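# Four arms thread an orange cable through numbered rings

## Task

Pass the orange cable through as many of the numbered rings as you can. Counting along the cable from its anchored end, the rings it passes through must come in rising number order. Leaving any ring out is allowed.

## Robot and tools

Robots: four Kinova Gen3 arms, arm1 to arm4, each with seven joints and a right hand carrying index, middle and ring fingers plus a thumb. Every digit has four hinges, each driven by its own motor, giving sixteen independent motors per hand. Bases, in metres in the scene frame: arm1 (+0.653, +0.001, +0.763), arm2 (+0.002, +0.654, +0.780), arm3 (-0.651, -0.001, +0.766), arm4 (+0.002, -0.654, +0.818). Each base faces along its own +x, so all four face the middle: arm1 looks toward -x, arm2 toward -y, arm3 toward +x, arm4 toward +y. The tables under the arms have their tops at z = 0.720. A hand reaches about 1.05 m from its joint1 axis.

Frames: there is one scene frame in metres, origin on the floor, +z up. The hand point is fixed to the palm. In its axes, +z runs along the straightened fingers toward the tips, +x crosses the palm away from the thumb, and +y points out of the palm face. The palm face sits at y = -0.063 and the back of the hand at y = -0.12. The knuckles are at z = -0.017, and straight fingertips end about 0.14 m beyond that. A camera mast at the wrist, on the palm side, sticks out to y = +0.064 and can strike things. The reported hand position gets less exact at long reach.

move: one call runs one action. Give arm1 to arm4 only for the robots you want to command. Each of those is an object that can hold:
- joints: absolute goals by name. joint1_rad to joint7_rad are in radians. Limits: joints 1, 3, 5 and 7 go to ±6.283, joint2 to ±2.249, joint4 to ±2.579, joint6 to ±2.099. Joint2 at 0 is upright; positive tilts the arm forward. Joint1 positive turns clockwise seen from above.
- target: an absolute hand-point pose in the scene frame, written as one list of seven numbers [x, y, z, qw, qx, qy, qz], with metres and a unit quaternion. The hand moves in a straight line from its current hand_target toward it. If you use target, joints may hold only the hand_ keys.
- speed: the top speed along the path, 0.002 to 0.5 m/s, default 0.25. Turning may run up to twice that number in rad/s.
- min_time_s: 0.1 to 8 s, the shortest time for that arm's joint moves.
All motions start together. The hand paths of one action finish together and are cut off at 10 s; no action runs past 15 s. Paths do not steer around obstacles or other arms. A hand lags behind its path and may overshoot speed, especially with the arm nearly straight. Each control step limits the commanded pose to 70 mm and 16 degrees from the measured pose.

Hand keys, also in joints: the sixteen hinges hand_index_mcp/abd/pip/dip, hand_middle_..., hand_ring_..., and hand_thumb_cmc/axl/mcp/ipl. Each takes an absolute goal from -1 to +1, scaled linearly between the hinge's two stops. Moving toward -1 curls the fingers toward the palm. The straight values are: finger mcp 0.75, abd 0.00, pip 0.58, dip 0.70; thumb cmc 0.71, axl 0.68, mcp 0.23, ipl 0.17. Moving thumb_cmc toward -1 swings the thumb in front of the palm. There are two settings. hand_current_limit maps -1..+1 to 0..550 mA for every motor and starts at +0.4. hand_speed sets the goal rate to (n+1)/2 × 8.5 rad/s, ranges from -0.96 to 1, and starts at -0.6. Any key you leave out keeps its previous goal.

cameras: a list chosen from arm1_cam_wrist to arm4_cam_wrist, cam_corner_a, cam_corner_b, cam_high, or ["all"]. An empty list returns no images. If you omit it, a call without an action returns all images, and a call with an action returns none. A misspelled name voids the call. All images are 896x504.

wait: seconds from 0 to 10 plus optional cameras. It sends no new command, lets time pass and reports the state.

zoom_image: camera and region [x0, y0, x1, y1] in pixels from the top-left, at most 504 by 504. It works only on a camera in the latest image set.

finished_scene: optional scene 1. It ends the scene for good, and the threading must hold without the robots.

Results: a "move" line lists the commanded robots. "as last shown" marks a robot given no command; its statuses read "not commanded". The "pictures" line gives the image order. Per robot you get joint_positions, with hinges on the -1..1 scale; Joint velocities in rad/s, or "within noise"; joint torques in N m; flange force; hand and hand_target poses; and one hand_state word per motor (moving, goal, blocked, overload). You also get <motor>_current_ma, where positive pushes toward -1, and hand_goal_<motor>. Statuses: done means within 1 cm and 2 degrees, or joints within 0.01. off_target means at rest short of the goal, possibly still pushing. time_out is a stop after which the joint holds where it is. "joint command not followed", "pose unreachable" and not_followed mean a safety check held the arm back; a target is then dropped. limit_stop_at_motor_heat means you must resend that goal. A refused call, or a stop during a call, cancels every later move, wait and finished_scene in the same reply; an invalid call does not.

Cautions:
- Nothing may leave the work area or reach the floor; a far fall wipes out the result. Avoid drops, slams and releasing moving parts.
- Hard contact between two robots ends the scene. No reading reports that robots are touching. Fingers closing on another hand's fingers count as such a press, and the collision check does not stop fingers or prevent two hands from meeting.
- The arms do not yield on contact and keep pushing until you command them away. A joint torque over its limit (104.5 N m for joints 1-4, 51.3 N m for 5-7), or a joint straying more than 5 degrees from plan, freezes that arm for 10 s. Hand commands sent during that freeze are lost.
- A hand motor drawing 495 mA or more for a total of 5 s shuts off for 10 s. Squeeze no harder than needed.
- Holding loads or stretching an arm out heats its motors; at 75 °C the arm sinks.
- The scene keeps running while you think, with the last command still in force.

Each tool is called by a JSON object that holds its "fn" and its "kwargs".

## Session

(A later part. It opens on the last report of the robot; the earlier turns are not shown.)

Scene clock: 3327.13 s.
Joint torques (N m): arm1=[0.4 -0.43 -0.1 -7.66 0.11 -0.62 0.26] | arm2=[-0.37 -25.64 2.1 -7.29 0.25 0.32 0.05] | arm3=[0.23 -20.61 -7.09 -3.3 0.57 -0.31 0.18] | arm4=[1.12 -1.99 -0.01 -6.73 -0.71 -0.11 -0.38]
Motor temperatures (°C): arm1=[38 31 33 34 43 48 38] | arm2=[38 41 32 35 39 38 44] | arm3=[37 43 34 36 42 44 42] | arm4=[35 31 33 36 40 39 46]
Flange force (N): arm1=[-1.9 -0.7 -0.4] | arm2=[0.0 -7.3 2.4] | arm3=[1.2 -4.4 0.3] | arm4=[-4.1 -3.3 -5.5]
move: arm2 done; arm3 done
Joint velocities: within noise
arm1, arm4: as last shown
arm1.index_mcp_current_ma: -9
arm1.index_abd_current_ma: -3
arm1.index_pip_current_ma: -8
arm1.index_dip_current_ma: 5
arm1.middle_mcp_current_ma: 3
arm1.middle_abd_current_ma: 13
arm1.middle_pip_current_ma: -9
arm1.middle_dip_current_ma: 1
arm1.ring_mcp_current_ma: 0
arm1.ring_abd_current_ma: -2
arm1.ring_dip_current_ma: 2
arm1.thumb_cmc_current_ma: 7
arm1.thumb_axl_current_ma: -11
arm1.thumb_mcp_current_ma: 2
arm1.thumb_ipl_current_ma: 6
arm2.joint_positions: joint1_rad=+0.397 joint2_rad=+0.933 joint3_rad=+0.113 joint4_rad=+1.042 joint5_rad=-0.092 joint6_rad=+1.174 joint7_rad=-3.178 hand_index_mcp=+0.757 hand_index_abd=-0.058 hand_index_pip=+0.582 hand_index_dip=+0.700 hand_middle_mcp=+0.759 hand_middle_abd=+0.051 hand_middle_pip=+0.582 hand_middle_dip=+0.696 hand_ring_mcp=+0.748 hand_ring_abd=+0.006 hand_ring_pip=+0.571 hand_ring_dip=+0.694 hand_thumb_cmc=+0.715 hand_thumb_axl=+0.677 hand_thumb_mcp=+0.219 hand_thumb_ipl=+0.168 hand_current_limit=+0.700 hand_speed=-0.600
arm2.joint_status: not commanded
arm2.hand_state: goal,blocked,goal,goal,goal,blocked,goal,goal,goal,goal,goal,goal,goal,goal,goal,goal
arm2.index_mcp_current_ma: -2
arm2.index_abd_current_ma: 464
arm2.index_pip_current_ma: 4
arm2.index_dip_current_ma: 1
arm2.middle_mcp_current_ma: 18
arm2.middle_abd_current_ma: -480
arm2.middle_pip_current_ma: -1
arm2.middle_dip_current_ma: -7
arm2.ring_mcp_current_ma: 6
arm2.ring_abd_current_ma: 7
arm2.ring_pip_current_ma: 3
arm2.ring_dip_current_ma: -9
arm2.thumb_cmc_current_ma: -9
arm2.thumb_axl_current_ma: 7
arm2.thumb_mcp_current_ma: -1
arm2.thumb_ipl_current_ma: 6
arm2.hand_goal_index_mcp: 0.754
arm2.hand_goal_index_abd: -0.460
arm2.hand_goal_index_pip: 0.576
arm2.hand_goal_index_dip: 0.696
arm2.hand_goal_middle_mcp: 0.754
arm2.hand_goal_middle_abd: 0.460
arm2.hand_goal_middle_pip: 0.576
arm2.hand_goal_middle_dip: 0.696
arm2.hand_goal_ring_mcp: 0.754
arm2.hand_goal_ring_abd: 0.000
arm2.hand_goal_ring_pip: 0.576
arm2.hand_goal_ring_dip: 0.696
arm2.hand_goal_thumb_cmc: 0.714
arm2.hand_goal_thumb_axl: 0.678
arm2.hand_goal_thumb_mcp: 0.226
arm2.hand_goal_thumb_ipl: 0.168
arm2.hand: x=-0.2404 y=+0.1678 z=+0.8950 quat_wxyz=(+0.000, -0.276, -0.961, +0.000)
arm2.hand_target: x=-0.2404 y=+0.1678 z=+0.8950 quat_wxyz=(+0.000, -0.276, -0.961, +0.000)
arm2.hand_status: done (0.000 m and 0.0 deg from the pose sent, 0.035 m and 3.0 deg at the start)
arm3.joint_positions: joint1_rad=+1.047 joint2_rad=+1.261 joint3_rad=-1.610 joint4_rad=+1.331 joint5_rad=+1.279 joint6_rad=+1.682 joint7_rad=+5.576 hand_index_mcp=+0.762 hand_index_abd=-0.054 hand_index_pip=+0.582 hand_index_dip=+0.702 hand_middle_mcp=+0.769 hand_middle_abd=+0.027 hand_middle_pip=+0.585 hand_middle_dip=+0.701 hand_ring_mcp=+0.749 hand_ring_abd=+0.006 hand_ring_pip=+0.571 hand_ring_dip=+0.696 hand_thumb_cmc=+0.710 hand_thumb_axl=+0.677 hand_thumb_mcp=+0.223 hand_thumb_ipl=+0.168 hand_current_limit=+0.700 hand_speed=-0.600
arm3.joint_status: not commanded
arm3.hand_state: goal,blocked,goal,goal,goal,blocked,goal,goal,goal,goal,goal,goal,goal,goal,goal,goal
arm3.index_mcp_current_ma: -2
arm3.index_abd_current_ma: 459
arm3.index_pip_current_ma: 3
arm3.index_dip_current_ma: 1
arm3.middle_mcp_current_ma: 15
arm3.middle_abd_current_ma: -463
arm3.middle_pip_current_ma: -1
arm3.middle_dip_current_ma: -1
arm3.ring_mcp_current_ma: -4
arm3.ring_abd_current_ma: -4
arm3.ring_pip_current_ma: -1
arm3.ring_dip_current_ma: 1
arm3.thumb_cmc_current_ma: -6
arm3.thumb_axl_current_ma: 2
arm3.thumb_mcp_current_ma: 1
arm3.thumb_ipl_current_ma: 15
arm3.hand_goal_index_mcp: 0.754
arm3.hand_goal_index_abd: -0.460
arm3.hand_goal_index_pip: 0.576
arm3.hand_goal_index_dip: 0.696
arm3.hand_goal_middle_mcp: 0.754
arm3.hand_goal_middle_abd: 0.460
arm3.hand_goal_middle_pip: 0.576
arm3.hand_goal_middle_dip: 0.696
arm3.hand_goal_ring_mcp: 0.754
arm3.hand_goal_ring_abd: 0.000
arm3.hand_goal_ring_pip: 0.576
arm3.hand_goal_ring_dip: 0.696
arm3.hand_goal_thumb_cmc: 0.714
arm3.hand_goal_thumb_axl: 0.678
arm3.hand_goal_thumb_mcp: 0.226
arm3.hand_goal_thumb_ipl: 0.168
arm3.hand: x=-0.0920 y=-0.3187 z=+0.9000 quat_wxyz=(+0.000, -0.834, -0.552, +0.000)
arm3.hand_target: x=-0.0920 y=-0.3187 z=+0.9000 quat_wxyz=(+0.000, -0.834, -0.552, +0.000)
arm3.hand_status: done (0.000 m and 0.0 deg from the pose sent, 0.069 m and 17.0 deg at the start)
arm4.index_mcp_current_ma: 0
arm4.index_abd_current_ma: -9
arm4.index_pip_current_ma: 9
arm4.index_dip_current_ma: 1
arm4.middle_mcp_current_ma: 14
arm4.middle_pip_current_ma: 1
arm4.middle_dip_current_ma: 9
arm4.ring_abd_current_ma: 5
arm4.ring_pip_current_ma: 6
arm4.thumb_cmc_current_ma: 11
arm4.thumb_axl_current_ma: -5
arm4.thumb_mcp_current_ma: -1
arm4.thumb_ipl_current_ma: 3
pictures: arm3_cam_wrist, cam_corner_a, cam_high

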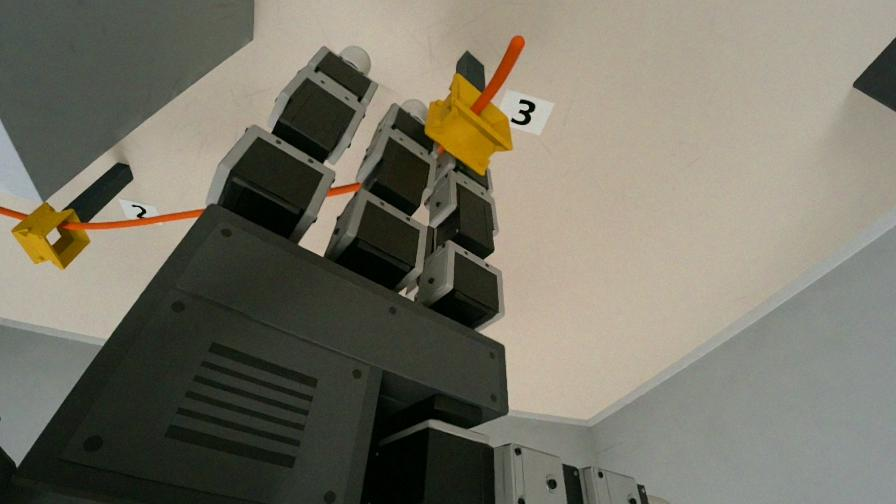

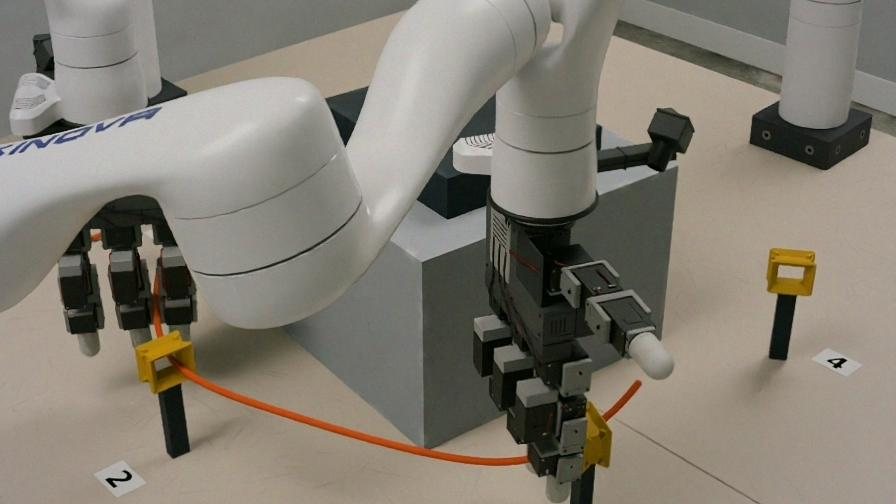

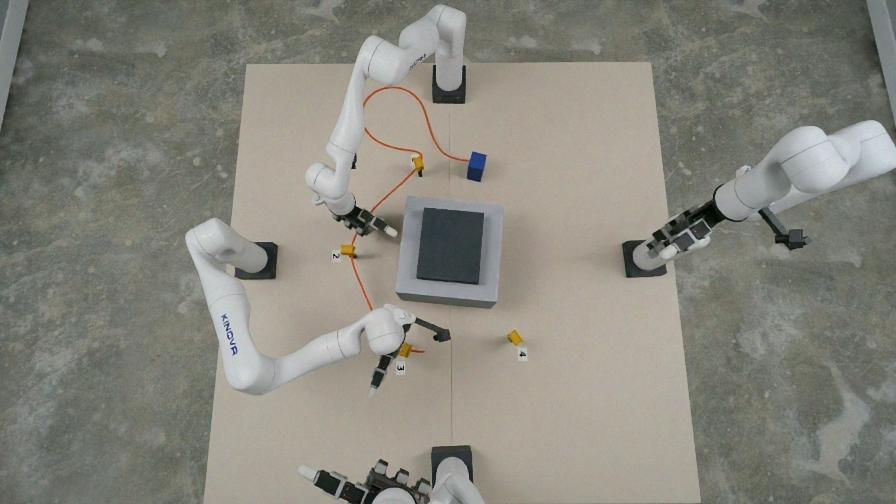

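{"fn": "move", "kwargs": {"arm2": {"target": [-0.2574, 0.1431, 0.895, 0, -0.2588, -0.9659, 0], "speed": 0.1}}}

{"fn": "move", "kwargs": {"arm3": {"joints": {"hand_index_abd": 0.14, "hand_middle_abd": -0.16, "hand_ring_abd": -0.2}}, "arm2": {"joints": {"hand_index_abd": 0.12, "hand_middle_abd": -0.14, "hand_ring_abd": -0.17}}, "cameras": ["cam_high","cam_corner_a","cam_corner_b","arm3_cam_wrist"]}}

{"fn": "zoom_image", "kwargs": {"camera": "cam_corner_a", "region": [200, 304, 650, 504]}}

{"fn": "zoom_image", "kwargs": {"camera": "cam_high", "region": [320, 140, 440, 380]}}

Scene clock: 3360.87 s.
Joint torques (N m): arm1=[0.44 -0.43 -0.08 -7.66 0.1 -0.62 0.23] | arm2=[-0.25 -27.02 2.11 -8.05 0.31 -0.1 0.05] | arm3=[-0.29 -20.16 -7.38 -2.89 -0.15 -0.26 0.08] | arm4=[1.1 -1.98 0.02 -6.7 -0.69 -0.1 -0.39]
Motor temperatures (°C): arm1=[38 31 33 34 43 48 38] | arm2=[38 41 32 35 39 38 44] | arm3=[37 44 34 36 42 44 42] | arm4=[35 31 33 36 40 39 46]
Flange force (N): arm1=[-1.9 -0.7 -0.4] | arm2=[0.0 -7.3 1.8] | arm3=[-0.1 -2.9 0.3] | arm4=[-4.1 -3.2 -5.6]
move: arm2 done
Joint velocities: within noise
arm1, arm3, arm4: as last shown
arm1.index_mcp_current_ma: -8
arm1.index_pip_current_ma: -4
arm1.index_dip_current_ma: 1
arm1.middle_abd_current_ma: 6
arm1.middle_pip_current_ma: -11
arm1.middle_dip_current_ma: 8
arm1.ring_mcp_current_ma: -5
arm1.ring_abd_current_ma: -3
arm1.ring_pip_current_ma: 13
arm1.ring_dip_current_ma: 0
arm1.thumb_axl_current_ma: -7
arm1.thumb_mcp_current_ma: 4
arm1.thumb_ipl_current_ma: 4
arm2.joint_positions: joint1_rad=+0.409 joint2_rad=+1.017 joint3_rad=+0.108 joint4_rad=+0.858 joint5_rad=-0.090 joint6_rad=+1.273 joint7_rad=-3.151 hand_index_mcp=+0.748 hand_index_abd=-0.058 hand_index_pip=+0.571 hand_index_dip=+0.701 hand_middle_mcp=+0.749 hand_middle_abd=+0.051 hand_middle_pip=+0.572 hand_middle_dip=+0.697 hand_ring_mcp=+0.748 hand_ring_abd=+0.006 hand_ring_pip=+0.571 hand_ring_dip=+0.694 hand_thumb_cmc=+0.715 hand_thumb_axl=+0.677 hand_thumb_mcp=+0.219 hand_thumb_ipl=+0.168 hand_current_limit=+0.700 hand_speed=-0.600
arm2.joint_status: not commanded
arm2.hand_state: goal,blocked,goal,goal,goal,blocked,goal,goal,goal,goal,goal,goal,goal,goal,goal,goal
arm2.index_mcp_current_ma: -10
arm2.index_abd_current_ma: 459
arm2.index_pip_current_ma: -11
arm2.index_dip_current_ma: -6
arm2.middle_mcp_current_ma: 8
arm2.middle_abd_current_ma: -480
arm2.middle_pip_current_ma: -9
arm2.middle_dip_current_ma: 0
arm2.ring_mcp_current_ma: 0
arm2.ring_abd_current_ma: 12
arm2.ring_pip_current_ma: 6
arm2.ring_dip_current_ma: -6
arm2.thumb_cmc_current_ma: -5
arm2.thumb_axl_current_ma: 11
arm2.thumb_mcp_current_ma: -9
arm2.thumb_ipl_current_ma: 7
arm2.hand_goal_index_mcp: 0.754
arm2.hand_goal_index_abd: -0.460
arm2.hand_goal_index_pip: 0.576
arm2.hand_goal_index_dip: 0.696
arm2.hand_goal_middle_mcp: 0.754
arm2.hand_goal_middle_abd: 0.460
arm2.hand_goal_middle_pip: 0.576
arm2.hand_goal_middle_dip: 0.696
arm2.hand_goal_ring_mcp: 0.754
arm2.hand_goal_ring_abd: 0.000
arm2.hand_goal_ring_pip: 0.576
arm2.hand_goal_ring_dip: 0.696
arm2.hand_goal_thumb_cmc: 0.714
arm2.hand_goal_thumb_axl: 0.678
arm2.hand_goal_thumb_mcp: 0.226
arm2.hand_goal_thumb_ipl: 0.168
arm2.hand: x=-0.2574 y=+0.1431 z=+0.8950 quat_wxyz=(+0.000, -0.259, -0.966, +0.000)
arm2.hand_target: x=-0.2574 y=+0.1431 z=+0.8950 quat_wxyz=(+0.000, -0.259, -0.966, +0.000)
arm2.hand_status: done (0.000 m and 0.0 deg from the pose sent, 0.030 m and 2.0 deg at the start)
arm3.joint_positions: joint1_rad=+1.047 joint2_rad=+1.261 joint3_rad=-1.610 joint4_rad=+1.331 joint5_rad=+1.279 joint6_rad=+1.682 joint7_rad=+5.576 hand_index_mcp=+0.747 hand_index_abd=-0.054 hand_index_pip=+0.570 hand_index_dip=+0.700 hand_middle_mcp=+0.752 hand_middle_abd=+0.028 hand_middle_pip=+0.581 hand_middle_dip=+0.691 hand_ring_mcp=+0.749 hand_ring_abd=+0.006 hand_ring_pip=+0.571 hand_ring_dip=+0.696 hand_thumb_cmc=+0.710 hand_thumb_axl=+0.677 hand_thumb_mcp=+0.223 hand_thumb_ipl=+0.168 hand_current_limit=+0.700 hand_speed=-0.600
arm3.index_mcp_current_ma: -15
arm3.index_abd_current_ma: 464
arm3.index_pip_current_ma: -2
arm3.index_dip_current_ma: -9
arm3.middle_mcp_current_ma: 3
arm3.middle_abd_current_ma: -467
arm3.ring_mcp_current_ma: -5
arm3.ring_abd_current_ma: -9
arm3.ring_pip_current_ma: 2
arm3.ring_dip_current_ma: -7
arm3.thumb_cmc_current_ma: -3
arm3.thumb_axl_current_ma: 8
arm3.thumb_mcp_current_ma: 7
arm3.thumb_ipl_current_ma: 11
arm4.index_mcp_current_ma: -4
arm4.index_pip_current_ma: 5
arm4.index_dip_current_ma: 4
arm4.middle_mcp_current_ma: 5
arm4.middle_abd_current_ma: 5
arm4.middle_pip_current_ma: 2
arm4.middle_dip_current_ma: -1
arm4.ring_mcp_current_ma: 1
arm4.ring_abd_current_ma: 1
arm4.ring_pip_current_ma: 12
arm4.ring_dip_current_ma: 5
arm4.thumb_cmc_current_ma: 8
arm4.thumb_axl_current_ma: -8
arm4.thumb_mcp_current_ma: -6
arm4.thumb_ipl_current_ma: 5
pictures: none

Scene clock: 3361.63 s.
Joint torques (N m): arm1=[0.39 -0.41 -0.09 -7.69 0.1 -0.65 0.28] | arm2=[-0.41 -27.01 2.04 -7.8 0.23 0.12 0.07] | arm3=[-0.29 -19.99 -7.39 -2.96 -0.11 -0.28 0.08] | arm4=[1.12 -1.97 0 -6.69 -0.69 -0.13 -0.39]
Motor temperatures (°C): arm1=[38 31 33 34 43 48 38] | arm2=[38 41 32 35 39 38 44] | arm3=[37 44 34 36 42 44 42] | arm4=[35 31 33 36 40 39 46]
Flange force (N): arm1=[-1.8 -0.5 -0.3] | arm2=[0.2 -8.2 1.9] | arm3=[-0.1 -3.2 0.1] | arm4=[-4.1 -3.2 -5.7]
move: arm2 done; arm3 done
Joint velocities: within noise
arm1, arm4: as last shown
arm1.index_abd_current_ma: 0
arm1.index_pip_current_ma: -1
arm1.index_dip_current_ma: 0
arm1.middle_mcp_current_ma: 2
arm1.middle_abd_current_ma: 7
arm1.middle_pip_current_ma: -14
arm1.ring_abd_current_ma: -4
arm1.ring_pip_current_ma: 11
arm1.ring_dip_current_ma: -3
arm1.thumb_cmc_current_ma: 3
arm1.thumb_axl_current_ma: -6
arm1.thumb_mcp_current_ma: 7
arm1.thumb_ipl_current_ma: 1
arm2.joint_positions: joint1_rad=+0.409 joint2_rad=+1.017 joint3_rad=+0.108 joint4_rad=+0.858 joint5_rad=-0.090 joint6_rad=+1.273 joint7_rad=-3.151 hand_index_mcp=+0.748 hand_index_abd=+0.117 hand_index_pip=+0.571 hand_index_dip=+0.701 hand_middle_mcp=+0.749 hand_middle_abd=-0.138 hand_middle_pip=+0.572 hand_middle_dip=+0.697 hand_ring_mcp=+0.748 hand_ring_abd=-0.165 hand_ring_pip=+0.571 hand_ring_dip=+0.694 hand_thumb_cmc=+0.715 hand_thumb_axl=+0.677 hand_thumb_mcp=+0.219 hand_thumb_ipl=+0.168 hand_current_limit=+0.700 hand_speed=-0.600
arm2.joint_status: all done
arm2.hand_state: goal,goal,goal,goal,goal,goal,goal,goal,goal,goal,goal,goal,goal,goal,goal,goal
arm2.index_mcp_current_ma: -15
arm2.index_abd_current_ma: -12
arm2.index_pip_current_ma: -10
arm2.index_dip_current_ma: -1
arm2.middle_mcp_current_ma: 7
arm2.middle_abd_current_ma: -11
arm2.middle_pip_current_ma: -5
arm2.middle_dip_current_ma: -3
arm2.ring_mcp_current_ma: 8
arm2.ring_abd_current_ma: 12
arm2.ring_pip_current_ma: 5
arm2.ring_dip_current_ma: -10
arm2.thumb_cmc_current_ma: -9
arm2.thumb_axl_current_ma: 9
arm2.thumb_mcp_current_ma: 2
arm2.thumb_ipl_current_ma: 1
arm2.hand_goal_index_mcp: 0.754
arm2.hand_goal_index_abd: 0.120
arm2.hand_goal_index_pip: 0.576
arm2.hand_goal_index_dip: 0.696
arm2.hand_goal_middle_mcp: 0.754
arm2.hand_goal_middle_abd: -0.140
arm2.hand_goal_middle_pip: 0.576
arm2.hand_goal_middle_dip: 0.696
arm2.hand_goal_ring_mcp: 0.754
arm2.hand_goal_ring_abd: -0.170
arm2.hand_goal_ring_pip: 0.576
arm2.hand_goal_ring_dip: 0.696
arm2.hand_goal_thumb_cmc: 0.714
arm2.hand_goal_thumb_axl: 0.678
arm2.hand_goal_thumb_mcp: 0.226
arm2.hand_goal_thumb_ipl: 0.168
arm2.hand: x=-0.2574 y=+0.1431 z=+0.8950 quat_wxyz=(+0.000, -0.259, -0.966, +0.000)
arm2.hand_target: x=-0.2574 y=+0.1431 z=+0.8950 quat_wxyz=(+0.000, -0.259, -0.966, +0.000)
arm2.hand_status: not commanded
arm3.joint_positions: joint1_rad=+1.047 joint2_rad=+1.261 joint3_rad=-1.610 joint4_rad=+1.331 joint5_rad=+1.279 joint6_rad=+1.682 joint7_rad=+5.576 hand_index_mcp=+0.747 hand_index_abd=+0.138 hand_index_pip=+0.571 hand_index_dip=+0.700 hand_middle_mcp=+0.752 hand_middle_abd=-0.157 hand_middle_pip=+0.570 hand_middle_dip=+0.692 hand_ring_mcp=+0.749 hand_ring_abd=-0.196 hand_ring_pip=+0.571 hand_ring_dip=+0.696 hand_thumb_cmc=+0.710 hand_thumb_axl=+0.677 hand_thumb_mcp=+0.223 hand_thumb_ipl=+0.168 hand_current_limit=+0.700 hand_speed=-0.600
arm3.joint_status: all done
arm3.hand_state: goal,goal,goal,goal,goal,goal,goal,goal,goal,goal,goal,goal,goal,goal,goal,goal
arm3.index_mcp_current_ma: -10
arm3.index_abd_current_ma: 5
arm3.index_pip_current_ma: -4
arm3.index_dip_current_ma: -15
arm3.middle_mcp_current_ma: 9
arm3.middle_abd_current_ma: 2
arm3.middle_pip_current_ma: -3
arm3.middle_dip_current_ma: 7
arm3.ring_mcp_current_ma: 3
arm3.ring_abd_current_ma: 0
arm3.ring_pip_current_ma: 4
arm3.ring_dip_current_ma: -2
arm3.thumb_cmc_current_ma: -4
arm3.thumb_axl_current_ma: 12
arm3.thumb_mcp_current_ma: 3
arm3.thumb_ipl_current_ma: 1
arm3.hand_goal_index_mcp: 0.754
arm3.hand_goal_index_abd: 0.140
arm3.hand_goal_index_pip: 0.576
arm3.hand_goal_index_dip: 0.696
arm3.hand_goal_middle_mcp: 0.754
arm3.hand_goal_middle_abd: -0.160
arm3.hand_goal_middle_pip: 0.576
arm3.hand_goal_middle_dip: 0.696
arm3.hand_goal_ring_mcp: 0.754
arm3.hand_goal_ring_abd: -0.200
arm3.hand_goal_ring_pip: 0.576
arm3.hand_goal_ring_dip: 0.696
arm3.hand_goal_thumb_cmc: 0.714
arm3.hand_goal_thumb_axl: 0.678
arm3.hand_goal_thumb_mcp: 0.226
arm3.hand_goal_thumb_ipl: 0.168
arm3.hand: x=-0.0920 y=-0.3187 z=+0.9000 quat_wxyz=(+0.000, -0.834, -0.552, +0.000)
arm3.hand_target: x=-0.0920 y=-0.3187 z=+0.9000 quat_wxyz=(+0.000, -0.834, -0.552, +0.000)
arm3.hand_status: not commanded
arm4.index_mcp_current_ma: -10
arm4.index_pip_current_ma: 12
arm4.index_dip_current_ma: -3
arm4.middle_mcp_current_ma: 14
arm4.middle_abd_current_ma: 11
arm4.middle_pip_current_ma: 10
arm4.middle_dip_current_ma: 1
arm4.ring_mcp_current_ma: -5
arm4.ring_abd_current_ma: 8
arm4.ring_pip_current_ma: 2
arm4.ring_dip_current_ma: 8
arm4.thumb_cmc_current_ma: 7
arm4.thumb_axl_current_ma: -13
arm4.thumb_mcp_current_ma: -2
arm4.thumb_ipl_current_ma: 2
pictures: arm3_cam_wrist, cam_corner_a, cam_corner_b, cam_high

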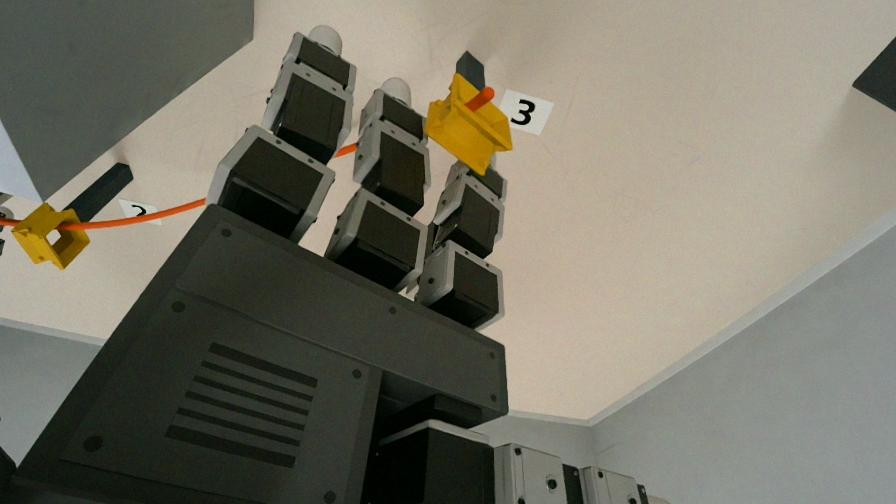

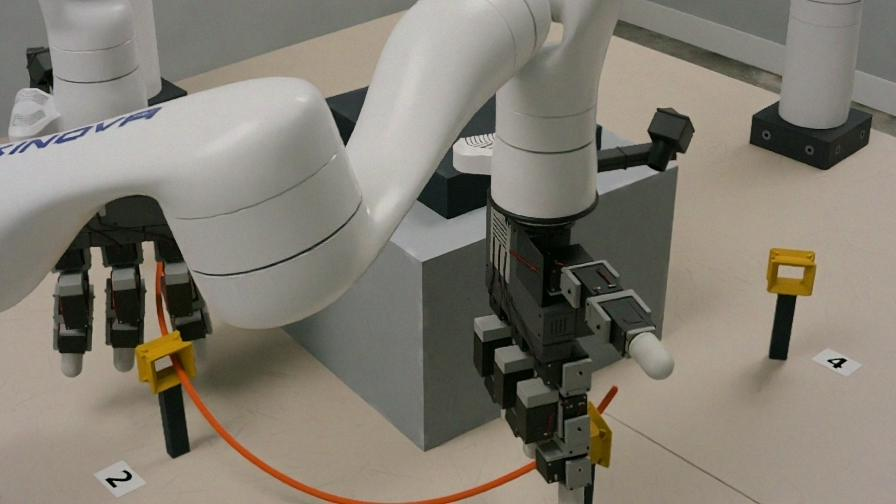

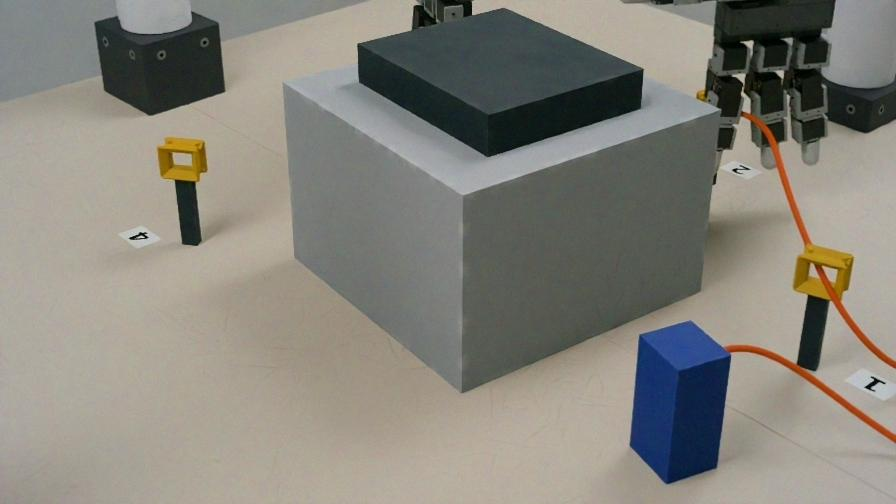

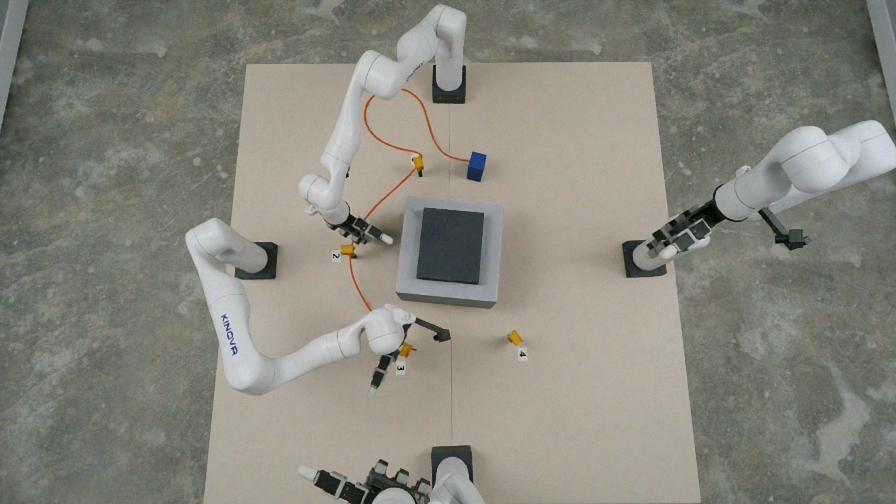

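Scaled by 1.120 from the camera's image (finer frame: 1280x720).

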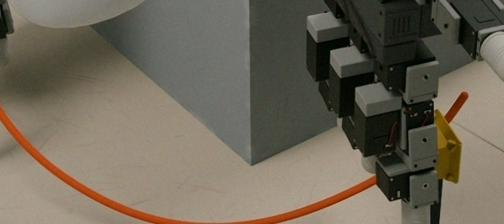

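Scaled by 2.100 from the camera's image (finer frame: 1280x720).

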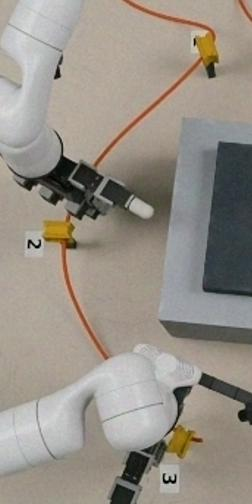

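{"fn": "move", "kwargs": {"arm3": {"target": [-0.1497, -0.2885, 0.850, 0, -0.9171, -0.3987, 0], "speed": 0.12}, "arm2": {"target": [-0.2197, 0.2043, 0.895, 0, -0.309, -0.9511, 0], "speed": 0.12}, "cameras": ["cam_high","cam_corner_a","cam_corner_b","arm3_cam_wrist"]}}

{"fn": "zoom_image", "kwargs": {"camera": "cam_corner_b", "region": [680, 60, 896, 276]}}

{"fn": "zoom_image", "kwargs": {"camera": "arm3_cam_wrist", "region": [240, 0, 640, 240]}}

{"fn": "zoom_image", "kwargs": {"camera": "cam_high", "region": [320, 140, 440, 380]}}

Scene clock: 3385.00 s.
Joint torques (N m): arm1=[0.43 -0.44 -0.11 -7.71 0.11 -0.64 0.26] | arm2=[-0.36 -24 2.1 -7.1 0.24 0.13 0.1] | arm3=[-0.33 -18.28 -7.64 -2.83 -0.14 -0.23 0.06] | arm4=[1.11 -2 0.01 -6.74 -0.69 -0.11 -0.43]
Motor temperatures (°C): arm1=[38 31 33 34 43 48 38] | arm2=[38 41 32 35 39 38 44] | arm3=[37 44 34 36 42 44 42] | arm4=[35 31 33 36 40 39 46]
Flange force (N): arm1=[-1.8 -0.7 -0.2] | arm2=[-0.4 -5.7 2.8] | arm3=[-1.3 -2.3 0.0] | arm4=[-4.1 -3.3 -5.5]
move: arm2 done; arm3 done
Joint velocities: within noise
arm1, arm4: as last shown
arm1.index_mcp_current_ma: -11
arm1.index_abd_current_ma: -3
arm1.index_pip_current_ma: -9
arm1.index_dip_current_ma: 1
arm1.middle_mcp_current_ma: 4
arm1.middle_abd_current_ma: 8
arm1.middle_pip_current_ma: -8
arm1.middle_dip_current_ma: 9
arm1.ring_mcp_current_ma: -1
arm1.ring_abd_current_ma: -8
arm1.ring_pip_current_ma: 13
arm1.ring_dip_current_ma: -2
arm1.thumb_cmc_current_ma: 7
arm1.thumb_axl_current_ma: -9
arm1.thumb_mcp_current_ma: 11
arm1.thumb_ipl_current_ma: 0
arm2.joint_positions: joint1_rad=+0.387 joint2_rad=+0.831 joint3_rad=+0.126 joint4_rad=+1.264 joint5_rad=-0.100 joint6_rad=+1.057 joint7_rad=-3.225 hand_index_mcp=+0.748 hand_index_abd=+0.117 hand_index_pip=+0.571 hand_index_dip=+0.701 hand_middle_mcp=+0.749 hand_middle_abd=-0.138 hand_middle_pip=+0.572 hand_middle_dip=+0.697 hand_ring_mcp=+0.748 hand_ring_abd=-0.165 hand_ring_pip=+0.571 hand_ring_dip=+0.694 hand_thumb_cmc=+0.716 hand_thumb_axl=+0.677 hand_thumb_mcp=+0.219 hand_thumb_ipl=+0.168 hand_current_limit=+0.700 hand_speed=-0.600
arm2.joint_status: not commanded
arm2.hand_state: goal,goal,goal,goal,goal,goal,goal,goal,goal,goal,goal,goal,goal,goal,goal,goal
arm2.index_mcp_current_ma: -10
arm2.index_abd_current_ma: -8
arm2.index_pip_current_ma: -11
arm2.index_dip_current_ma: -1
arm2.middle_mcp_current_ma: 6
arm2.middle_abd_current_ma: -5
arm2.middle_pip_current_ma: -4
arm2.middle_dip_current_ma: -6
arm2.ring_mcp_current_ma: 2
arm2.ring_abd_current_ma: 14
arm2.ring_pip_current_ma: 4
arm2.ring_dip_current_ma: -2
arm2.thumb_cmc_current_ma: -9
arm2.thumb_axl_current_ma: 12
arm2.thumb_mcp_current_ma: -3
arm2.thumb_ipl_current_ma: 3
arm2.hand_goal_index_mcp: 0.754
arm2.hand_goal_index_abd: 0.120
arm2.hand_goal_index_pip: 0.576
arm2.hand_goal_index_dip: 0.696
arm2.hand_goal_middle_mcp: 0.754
arm2.hand_goal_middle_abd: -0.140
arm2.hand_goal_middle_pip: 0.576
arm2.hand_goal_middle_dip: 0.696
arm2.hand_goal_ring_mcp: 0.754
arm2.hand_goal_ring_abd: -0.170
arm2.hand_goal_ring_pip: 0.576
arm2.hand_goal_ring_dip: 0.696
arm2.hand_goal_thumb_cmc: 0.714
arm2.hand_goal_thumb_axl: 0.678
arm2.hand_goal_thumb_mcp: 0.226
arm2.hand_goal_thumb_ipl: 0.168
arm2.hand: x=-0.2197 y=+0.2043 z=+0.8950 quat_wxyz=(+0.000, -0.309, -0.951, +0.000)
arm2.hand_target: x=-0.2197 y=+0.2043 z=+0.8950 quat_wxyz=(+0.000, -0.309, -0.951, +0.000)
arm2.hand_status: done (0.000 m and 0.0 deg from the pose sent, 0.072 m and 6.0 deg at the start)
arm3.joint_positions: joint1_rad=+1.081 joint2_rad=+1.289 joint3_rad=-1.563 joint4_rad=+1.596 joint5_rad=+1.290 joint6_rad=+1.559 joint7_rad=+5.021 hand_index_mcp=+0.747 hand_index_abd=+0.138 hand_index_pip=+0.571 hand_index_dip=+0.700 hand_middle_mcp=+0.752 hand_middle_abd=-0.157 hand_middle_pip=+0.570 hand_middle_dip=+0.692 hand_ring_mcp=+0.749 hand_ring_abd=-0.196 hand_ring_pip=+0.571 hand_ring_dip=+0.696 hand_thumb_cmc=+0.718 hand_thumb_axl=+0.677 hand_thumb_mcp=+0.223 hand_thumb_ipl=+0.168 hand_current_limit=+0.700 hand_speed=-0.600
arm3.joint_status: not commanded
arm3.hand_state: goal,goal,goal,goal,goal,goal,goal,goal,goal,goal,goal,goal,goal,goal,goal,goal
arm3.index_mcp_current_ma: -7
arm3.index_abd_current_ma: -7
arm3.index_pip_current_ma: 4
arm3.index_dip_current_ma: -6
arm3.middle_mcp_current_ma: 7
arm3.middle_abd_current_ma: 2
arm3.middle_pip_current_ma: -2
arm3.middle_dip_current_ma: -7
arm3.ring_mcp_current_ma: -2
arm3.ring_abd_current_ma: 5
arm3.ring_pip_current_ma: 2
arm3.ring_dip_current_ma: -11
arm3.thumb_cmc_current_ma: -1
arm3.thumb_axl_current_ma: 10
arm3.thumb_mcp_current_ma: -2
arm3.thumb_ipl_current_ma: 5
arm3.hand_goal_index_mcp: 0.754
arm3.hand_goal_index_abd: 0.140
arm3.hand_goal_index_pip: 0.576
arm3.hand_goal_index_dip: 0.696
arm3.hand_goal_middle_mcp: 0.754
arm3.hand_goal_middle_abd: -0.160
arm3.hand_goal_middle_pip: 0.576
arm3.hand_goal_middle_dip: 0.696
arm3.hand_goal_ring_mcp: 0.754
arm3.hand_goal_ring_abd: -0.200
arm3.hand_goal_ring_pip: 0.576
arm3.hand_goal_ring_dip: 0.696
arm3.hand_goal_thumb_cmc: 0.714
arm3.hand_goal_thumb_axl: 0.678
arm3.hand_goal_thumb_mcp: 0.226
arm3.hand_goal_thumb_ipl: 0.168
arm3.hand: x=-0.1497 y=-0.2885 z=+0.8500 quat_wxyz=(+0.000, -0.917, -0.399, +0.000)
arm3.hand_target: x=-0.1497 y=-0.2885 z=+0.8500 quat_wxyz=(+0.000, -0.917, -0.399, +0.000)
arm3.hand_status: done (0.000 m and 0.0 deg from the pose sent, 0.082 m and 20.0 deg at the start)
arm4.index_mcp_current_ma: -3
arm4.index_abd_current_ma: -8
arm4.index_pip_current_ma: 5
arm4.index_dip_current_ma: -2
arm4.middle_mcp_current_ma: 13
arm4.middle_abd_current_ma: -1
arm4.middle_pip_current_ma: 7
arm4.ring_mcp_current_ma: 2
arm4.ring_pip_current_ma: 7
arm4.ring_dip_current_ma: 5
arm4.thumb_cmc_current_ma: 8
arm4.thumb_axl_current_ma: -5
arm4.thumb_mcp_current_ma: 0
arm4.thumb_ipl_current_ma: 14
pictures: arm3_cam_wrist, cam_corner_a, cam_corner_b, cam_high

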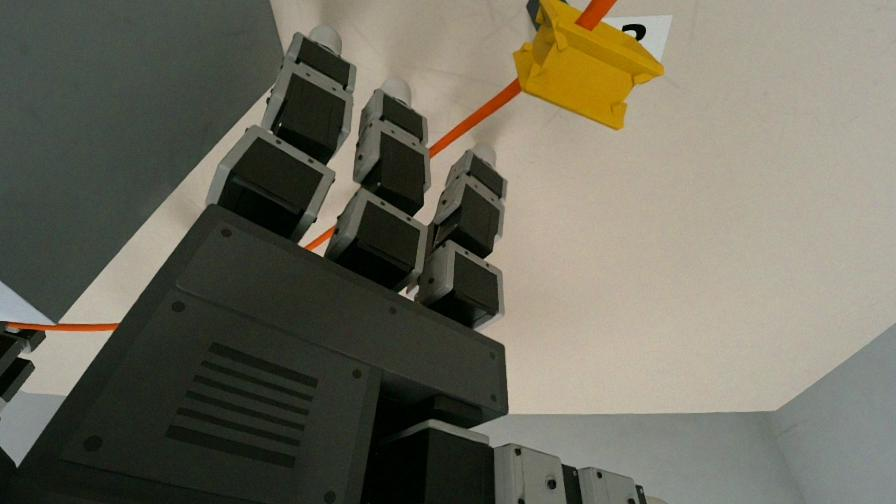

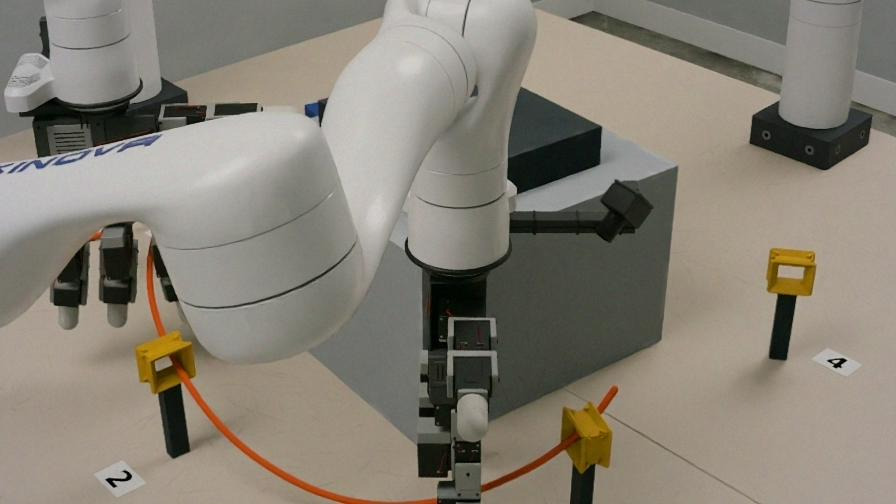

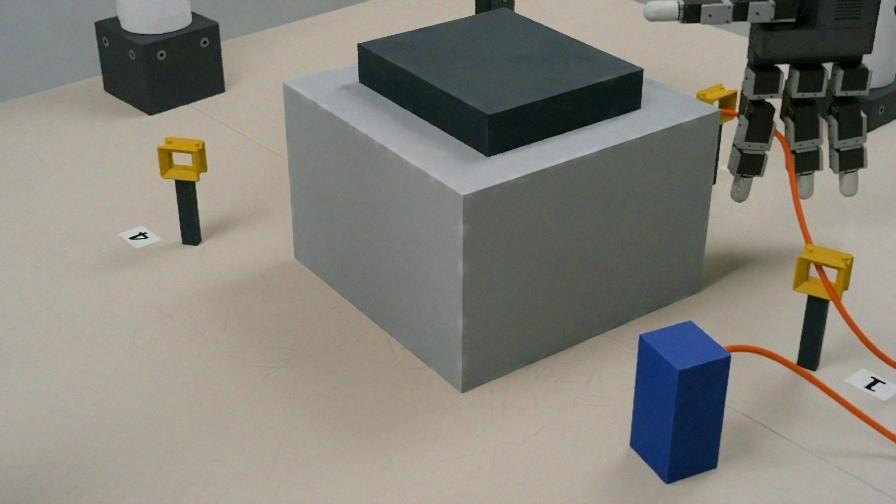

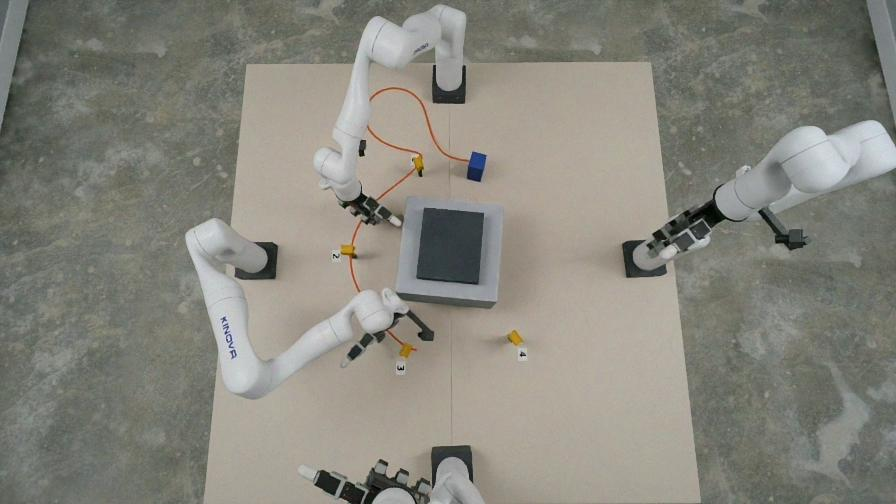

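Scaled by 2.333 from the camera's image (finer frame: 1280x720).

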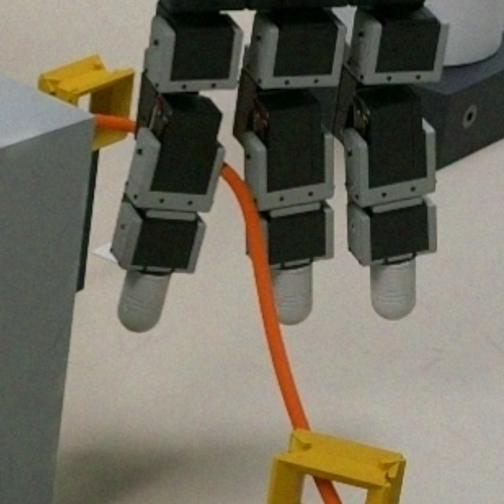

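Scaled by 1.260 from the camera's image (finer frame: 1280x720).

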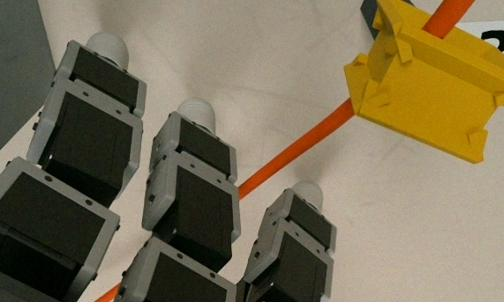

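Scaled by 2.100 from the camera's image (finer frame: 1280x720).

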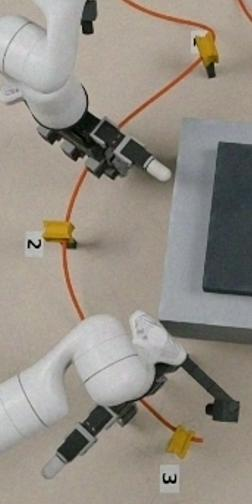

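{"fn": "move", "kwargs": {"arm3": {"joints": {"hand_index_abd": -0.46, "hand_middle_abd": 0.46, "hand_ring_abd": 0.0}}, "arm2": {"target": [-0.2197, 0.2043, 0.908, 0, -0.309, -0.9511, 0], "speed": 0.1, "joints": {"hand_index_abd": -0.46, "hand_middle_abd": 0.46, "hand_ring_abd": 0.0}}, "cameras": ["cam_corner_b"]}}

{"fn": "zoom_image", "kwargs": {"camera": "cam_corner_b", "region": [680, 60, 896, 276]}}

Scene clock: 3394.57 s.
Joint torques (N m): arm1=[0.39 -0.37 -0.11 -7.71 0.08 -0.62 0.27] | arm2=[-0.28 -24 2.22 -7.3 0.26 0.1 0.02] | arm3=[-0.25 -18.22 -7.62 -2.87 -0.05 -0.22 0.1] | arm4=[1.14 -2 0 -6.69 -0.68 -0.13 -0.41]
Motor temperatures (°C): arm1=[38 31 33 34 43 48 38] | arm2=[38 42 32 35 39 38 44] | arm3=[37 44 34 36 42 44 42] | arm4=[35 31 33 36 40 39 46]
Flange force (N): arm1=[-1.7 -0.7 -0.1] | arm2=[-0.4 -5.8 2.8] | arm3=[-1.1 -2.6 -0.2] | arm4=[-4.1 -3.3 -5.8]
move: arm2 off_target; arm3 off_target
Joint velocities: within noise
arm1, arm4: as last shown
arm1.index_mcp_current_ma: -9
arm1.index_abd_current_ma: -4
arm1.index_pip_current_ma: -6
arm1.index_dip_current_ma: 0
arm1.middle_mcp_current_ma: 2
arm1.middle_abd_current_ma: 7
arm1.middle_pip_current_ma: -11
arm1.middle_dip_current_ma: 10
arm1.ring_mcp_current_ma: 0
arm1.ring_abd_current_ma: -3
arm1.ring_pip_current_ma: 7
arm1.ring_dip_current_ma: 2
arm1.thumb_cmc_current_ma: 2
arm1.thumb_mcp_current_ma: 7
arm1.thumb_ipl_current_ma: 5
arm2.joint_positions: joint1_rad=+0.386 joint2_rad=+0.815 joint3_rad=+0.128 joint4_rad=+1.250 joint5_rad=-0.099 joint6_rad=+1.087 joint7_rad=-3.226 hand_index_mcp=+0.748 hand_index_abd=-0.087 hand_index_pip=+0.571 hand_index_dip=+0.701 hand_middle_mcp=+0.749 hand_middle_abd=+0.076 hand_middle_pip=+0.572 hand_middle_dip=+0.697 hand_ring_mcp=+0.748 hand_ring_abd=+0.006 hand_ring_pip=+0.571 hand_ring_dip=+0.694 hand_thumb_cmc=+0.716 hand_thumb_axl=+0.677 hand_thumb_mcp=+0.219 hand_thumb_ipl=+0.168 hand_current_limit=+0.700 hand_speed=-0.600
arm2.joint_status: hand_index_abd off_target (ended at -0.087, target -0.460); hand_middle_abd off_target (ended at +0.076, target +0.460); the others done
arm2.hand_state: goal,blocked,goal,goal,goal,blocked,goal,goal,goal,goal,goal,goal,goal,goal,goal,goal
arm2.index_mcp_current_ma: -12
arm2.index_abd_current_ma: 466
arm2.index_pip_current_ma: -9
arm2.index_dip_current_ma: -1
arm2.middle_mcp_current_ma: 7
arm2.middle_abd_current_ma: -480
arm2.middle_pip_current_ma: -7
arm2.middle_dip_current_ma: -5
arm2.ring_mcp_current_ma: 2
arm2.ring_abd_current_ma: 14
arm2.ring_pip_current_ma: -3
arm2.ring_dip_current_ma: -1
arm2.thumb_cmc_current_ma: -5
arm2.thumb_axl_current_ma: 10
arm2.thumb_mcp_current_ma: -4
arm2.thumb_ipl_current_ma: 7
arm2.hand_goal_index_mcp: 0.754
arm2.hand_goal_index_abd: -0.460
arm2.hand_goal_index_pip: 0.576
arm2.hand_goal_index_dip: 0.696
arm2.hand_goal_middle_mcp: 0.754
arm2.hand_goal_middle_abd: 0.460
arm2.hand_goal_middle_pip: 0.576
arm2.hand_goal_middle_dip: 0.696
arm2.hand_goal_ring_mcp: 0.754
arm2.hand_goal_ring_abd: 0.000
arm2.hand_goal_ring_pip: 0.576
arm2.hand_goal_ring_dip: 0.696
arm2.hand_goal_thumb_cmc: 0.714
arm2.hand_goal_thumb_axl: 0.678
arm2.hand_goal_thumb_mcp: 0.226
arm2.hand_goal_thumb_ipl: 0.168
arm2.hand: x=-0.2197 y=+0.2043 z=+0.9080 quat_wxyz=(+0.000, -0.309, -0.951, +0.000)
arm2.hand_target: x=-0.2197 y=+0.2043 z=+0.9080 quat_wxyz=(+0.000, -0.309, -0.951, +0.000)
arm2.hand_status: done (0.000 m and 0.0 deg from the pose sent, 0.013 m and 0.0 deg at the start)
arm3.joint_positions: joint1_rad=+1.081 joint2_rad=+1.289 joint3_rad=-1.563 joint4_rad=+1.596 joint5_rad=+1.290 joint6_rad=+1.559 joint7_rad=+5.021 hand_index_mcp=+0.747 hand_index_abd=-0.055 hand_index_pip=+0.572 hand_index_dip=+0.700 hand_middle_mcp=+0.752 hand_middle_abd=+0.028 hand_middle_pip=+0.571 hand_middle_dip=+0.692 hand_ring_mcp=+0.749 hand_ring_abd=+0.006 hand_ring_pip=+0.571 hand_ring_dip=+0.696 hand_thumb_cmc=+0.718 hand_thumb_axl=+0.677 hand_thumb_mcp=+0.223 hand_thumb_ipl=+0.168 hand_current_limit=+0.700 hand_speed=-0.600
arm3.joint_status: hand_index_abd off_target (ended at -0.055, target -0.460); hand_middle_abd off_target (ended at +0.028, target +0.460); the others done
arm3.hand_state: goal,blocked,goal,goal,goal,blocked,goal,goal,goal,goal,goal,goal,goal,goal,goal,goal
arm3.index_mcp_current_ma: -14
arm3.index_abd_current_ma: 453
arm3.index_pip_current_ma: -1
arm3.index_dip_current_ma: -3
arm3.middle_mcp_current_ma: 2
arm3.middle_abd_current_ma: -468
arm3.middle_pip_current_ma: -9
arm3.middle_dip_current_ma: 0
arm3.ring_mcp_current_ma: -7
arm3.ring_abd_current_ma: -4
arm3.ring_pip_current_ma: 4
arm3.ring_dip_current_ma: 4
arm3.thumb_cmc_current_ma: -2
arm3.thumb_axl_current_ma: 7
arm3.thumb_mcp_current_ma: 4
arm3.thumb_ipl_current_ma: 2
arm3.hand_goal_index_mcp: 0.754
arm3.hand_goal_index_abd: -0.460
arm3.hand_goal_index_pip: 0.576
arm3.hand_goal_index_dip: 0.696
arm3.hand_goal_middle_mcp: 0.754
arm3.hand_goal_middle_abd: 0.460
arm3.hand_goal_middle_pip: 0.576
arm3.hand_goal_middle_dip: 0.696
arm3.hand_goal_ring_mcp: 0.754
arm3.hand_goal_ring_abd: 0.000
arm3.hand_goal_ring_pip: 0.576
arm3.hand_goal_ring_dip: 0.696
arm3.hand_goal_thumb_cmc: 0.714
arm3.hand_goal_thumb_axl: 0.678
arm3.hand_goal_thumb_mcp: 0.226
arm3.hand_goal_thumb_ipl: 0.168
arm3.hand: x=-0.1497 y=-0.2885 z=+0.8500 quat_wxyz=(+0.000, -0.917, -0.399, +0.000)
arm3.hand_target: x=-0.1497 y=-0.2885 z=+0.8500 quat_wxyz=(+0.000, -0.917, -0.399, +0.000)
arm3.hand_status: not commanded
arm4.index_mcp_current_ma: -2
arm4.index_abd_current_ma: -6
arm4.index_pip_current_ma: -7
arm4.index_dip_current_ma: -1
arm4.middle_mcp_current_ma: 5
arm4.middle_abd_current_ma: 4
arm4.middle_pip_current_ma: 1
arm4.middle_dip_current_ma: 0
arm4.ring_mcp_current_ma: -4
arm4.ring_abd_current_ma: 7
arm4.ring_pip_current_ma: 4
arm4.ring_dip_current_ma: 1
arm4.thumb_cmc_current_ma: 10
arm4.thumb_axl_current_ma: 0
arm4.thumb_mcp_current_ma: -5
arm4.thumb_ipl_current_ma: 3

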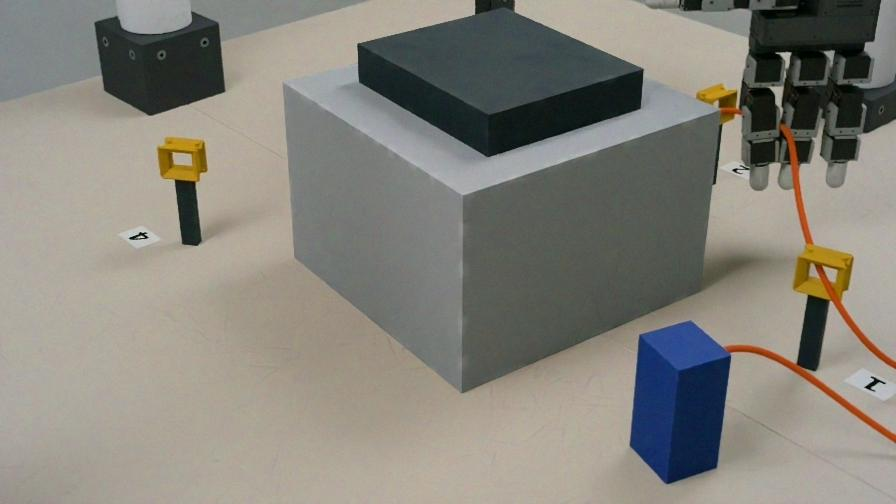

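Scaled by 2.333 from the camera's image (finer frame: 1280x720).

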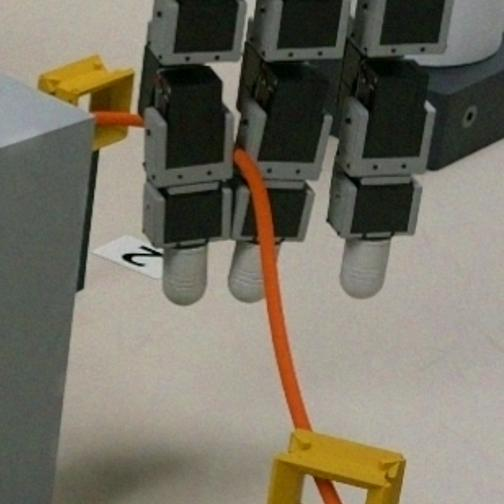

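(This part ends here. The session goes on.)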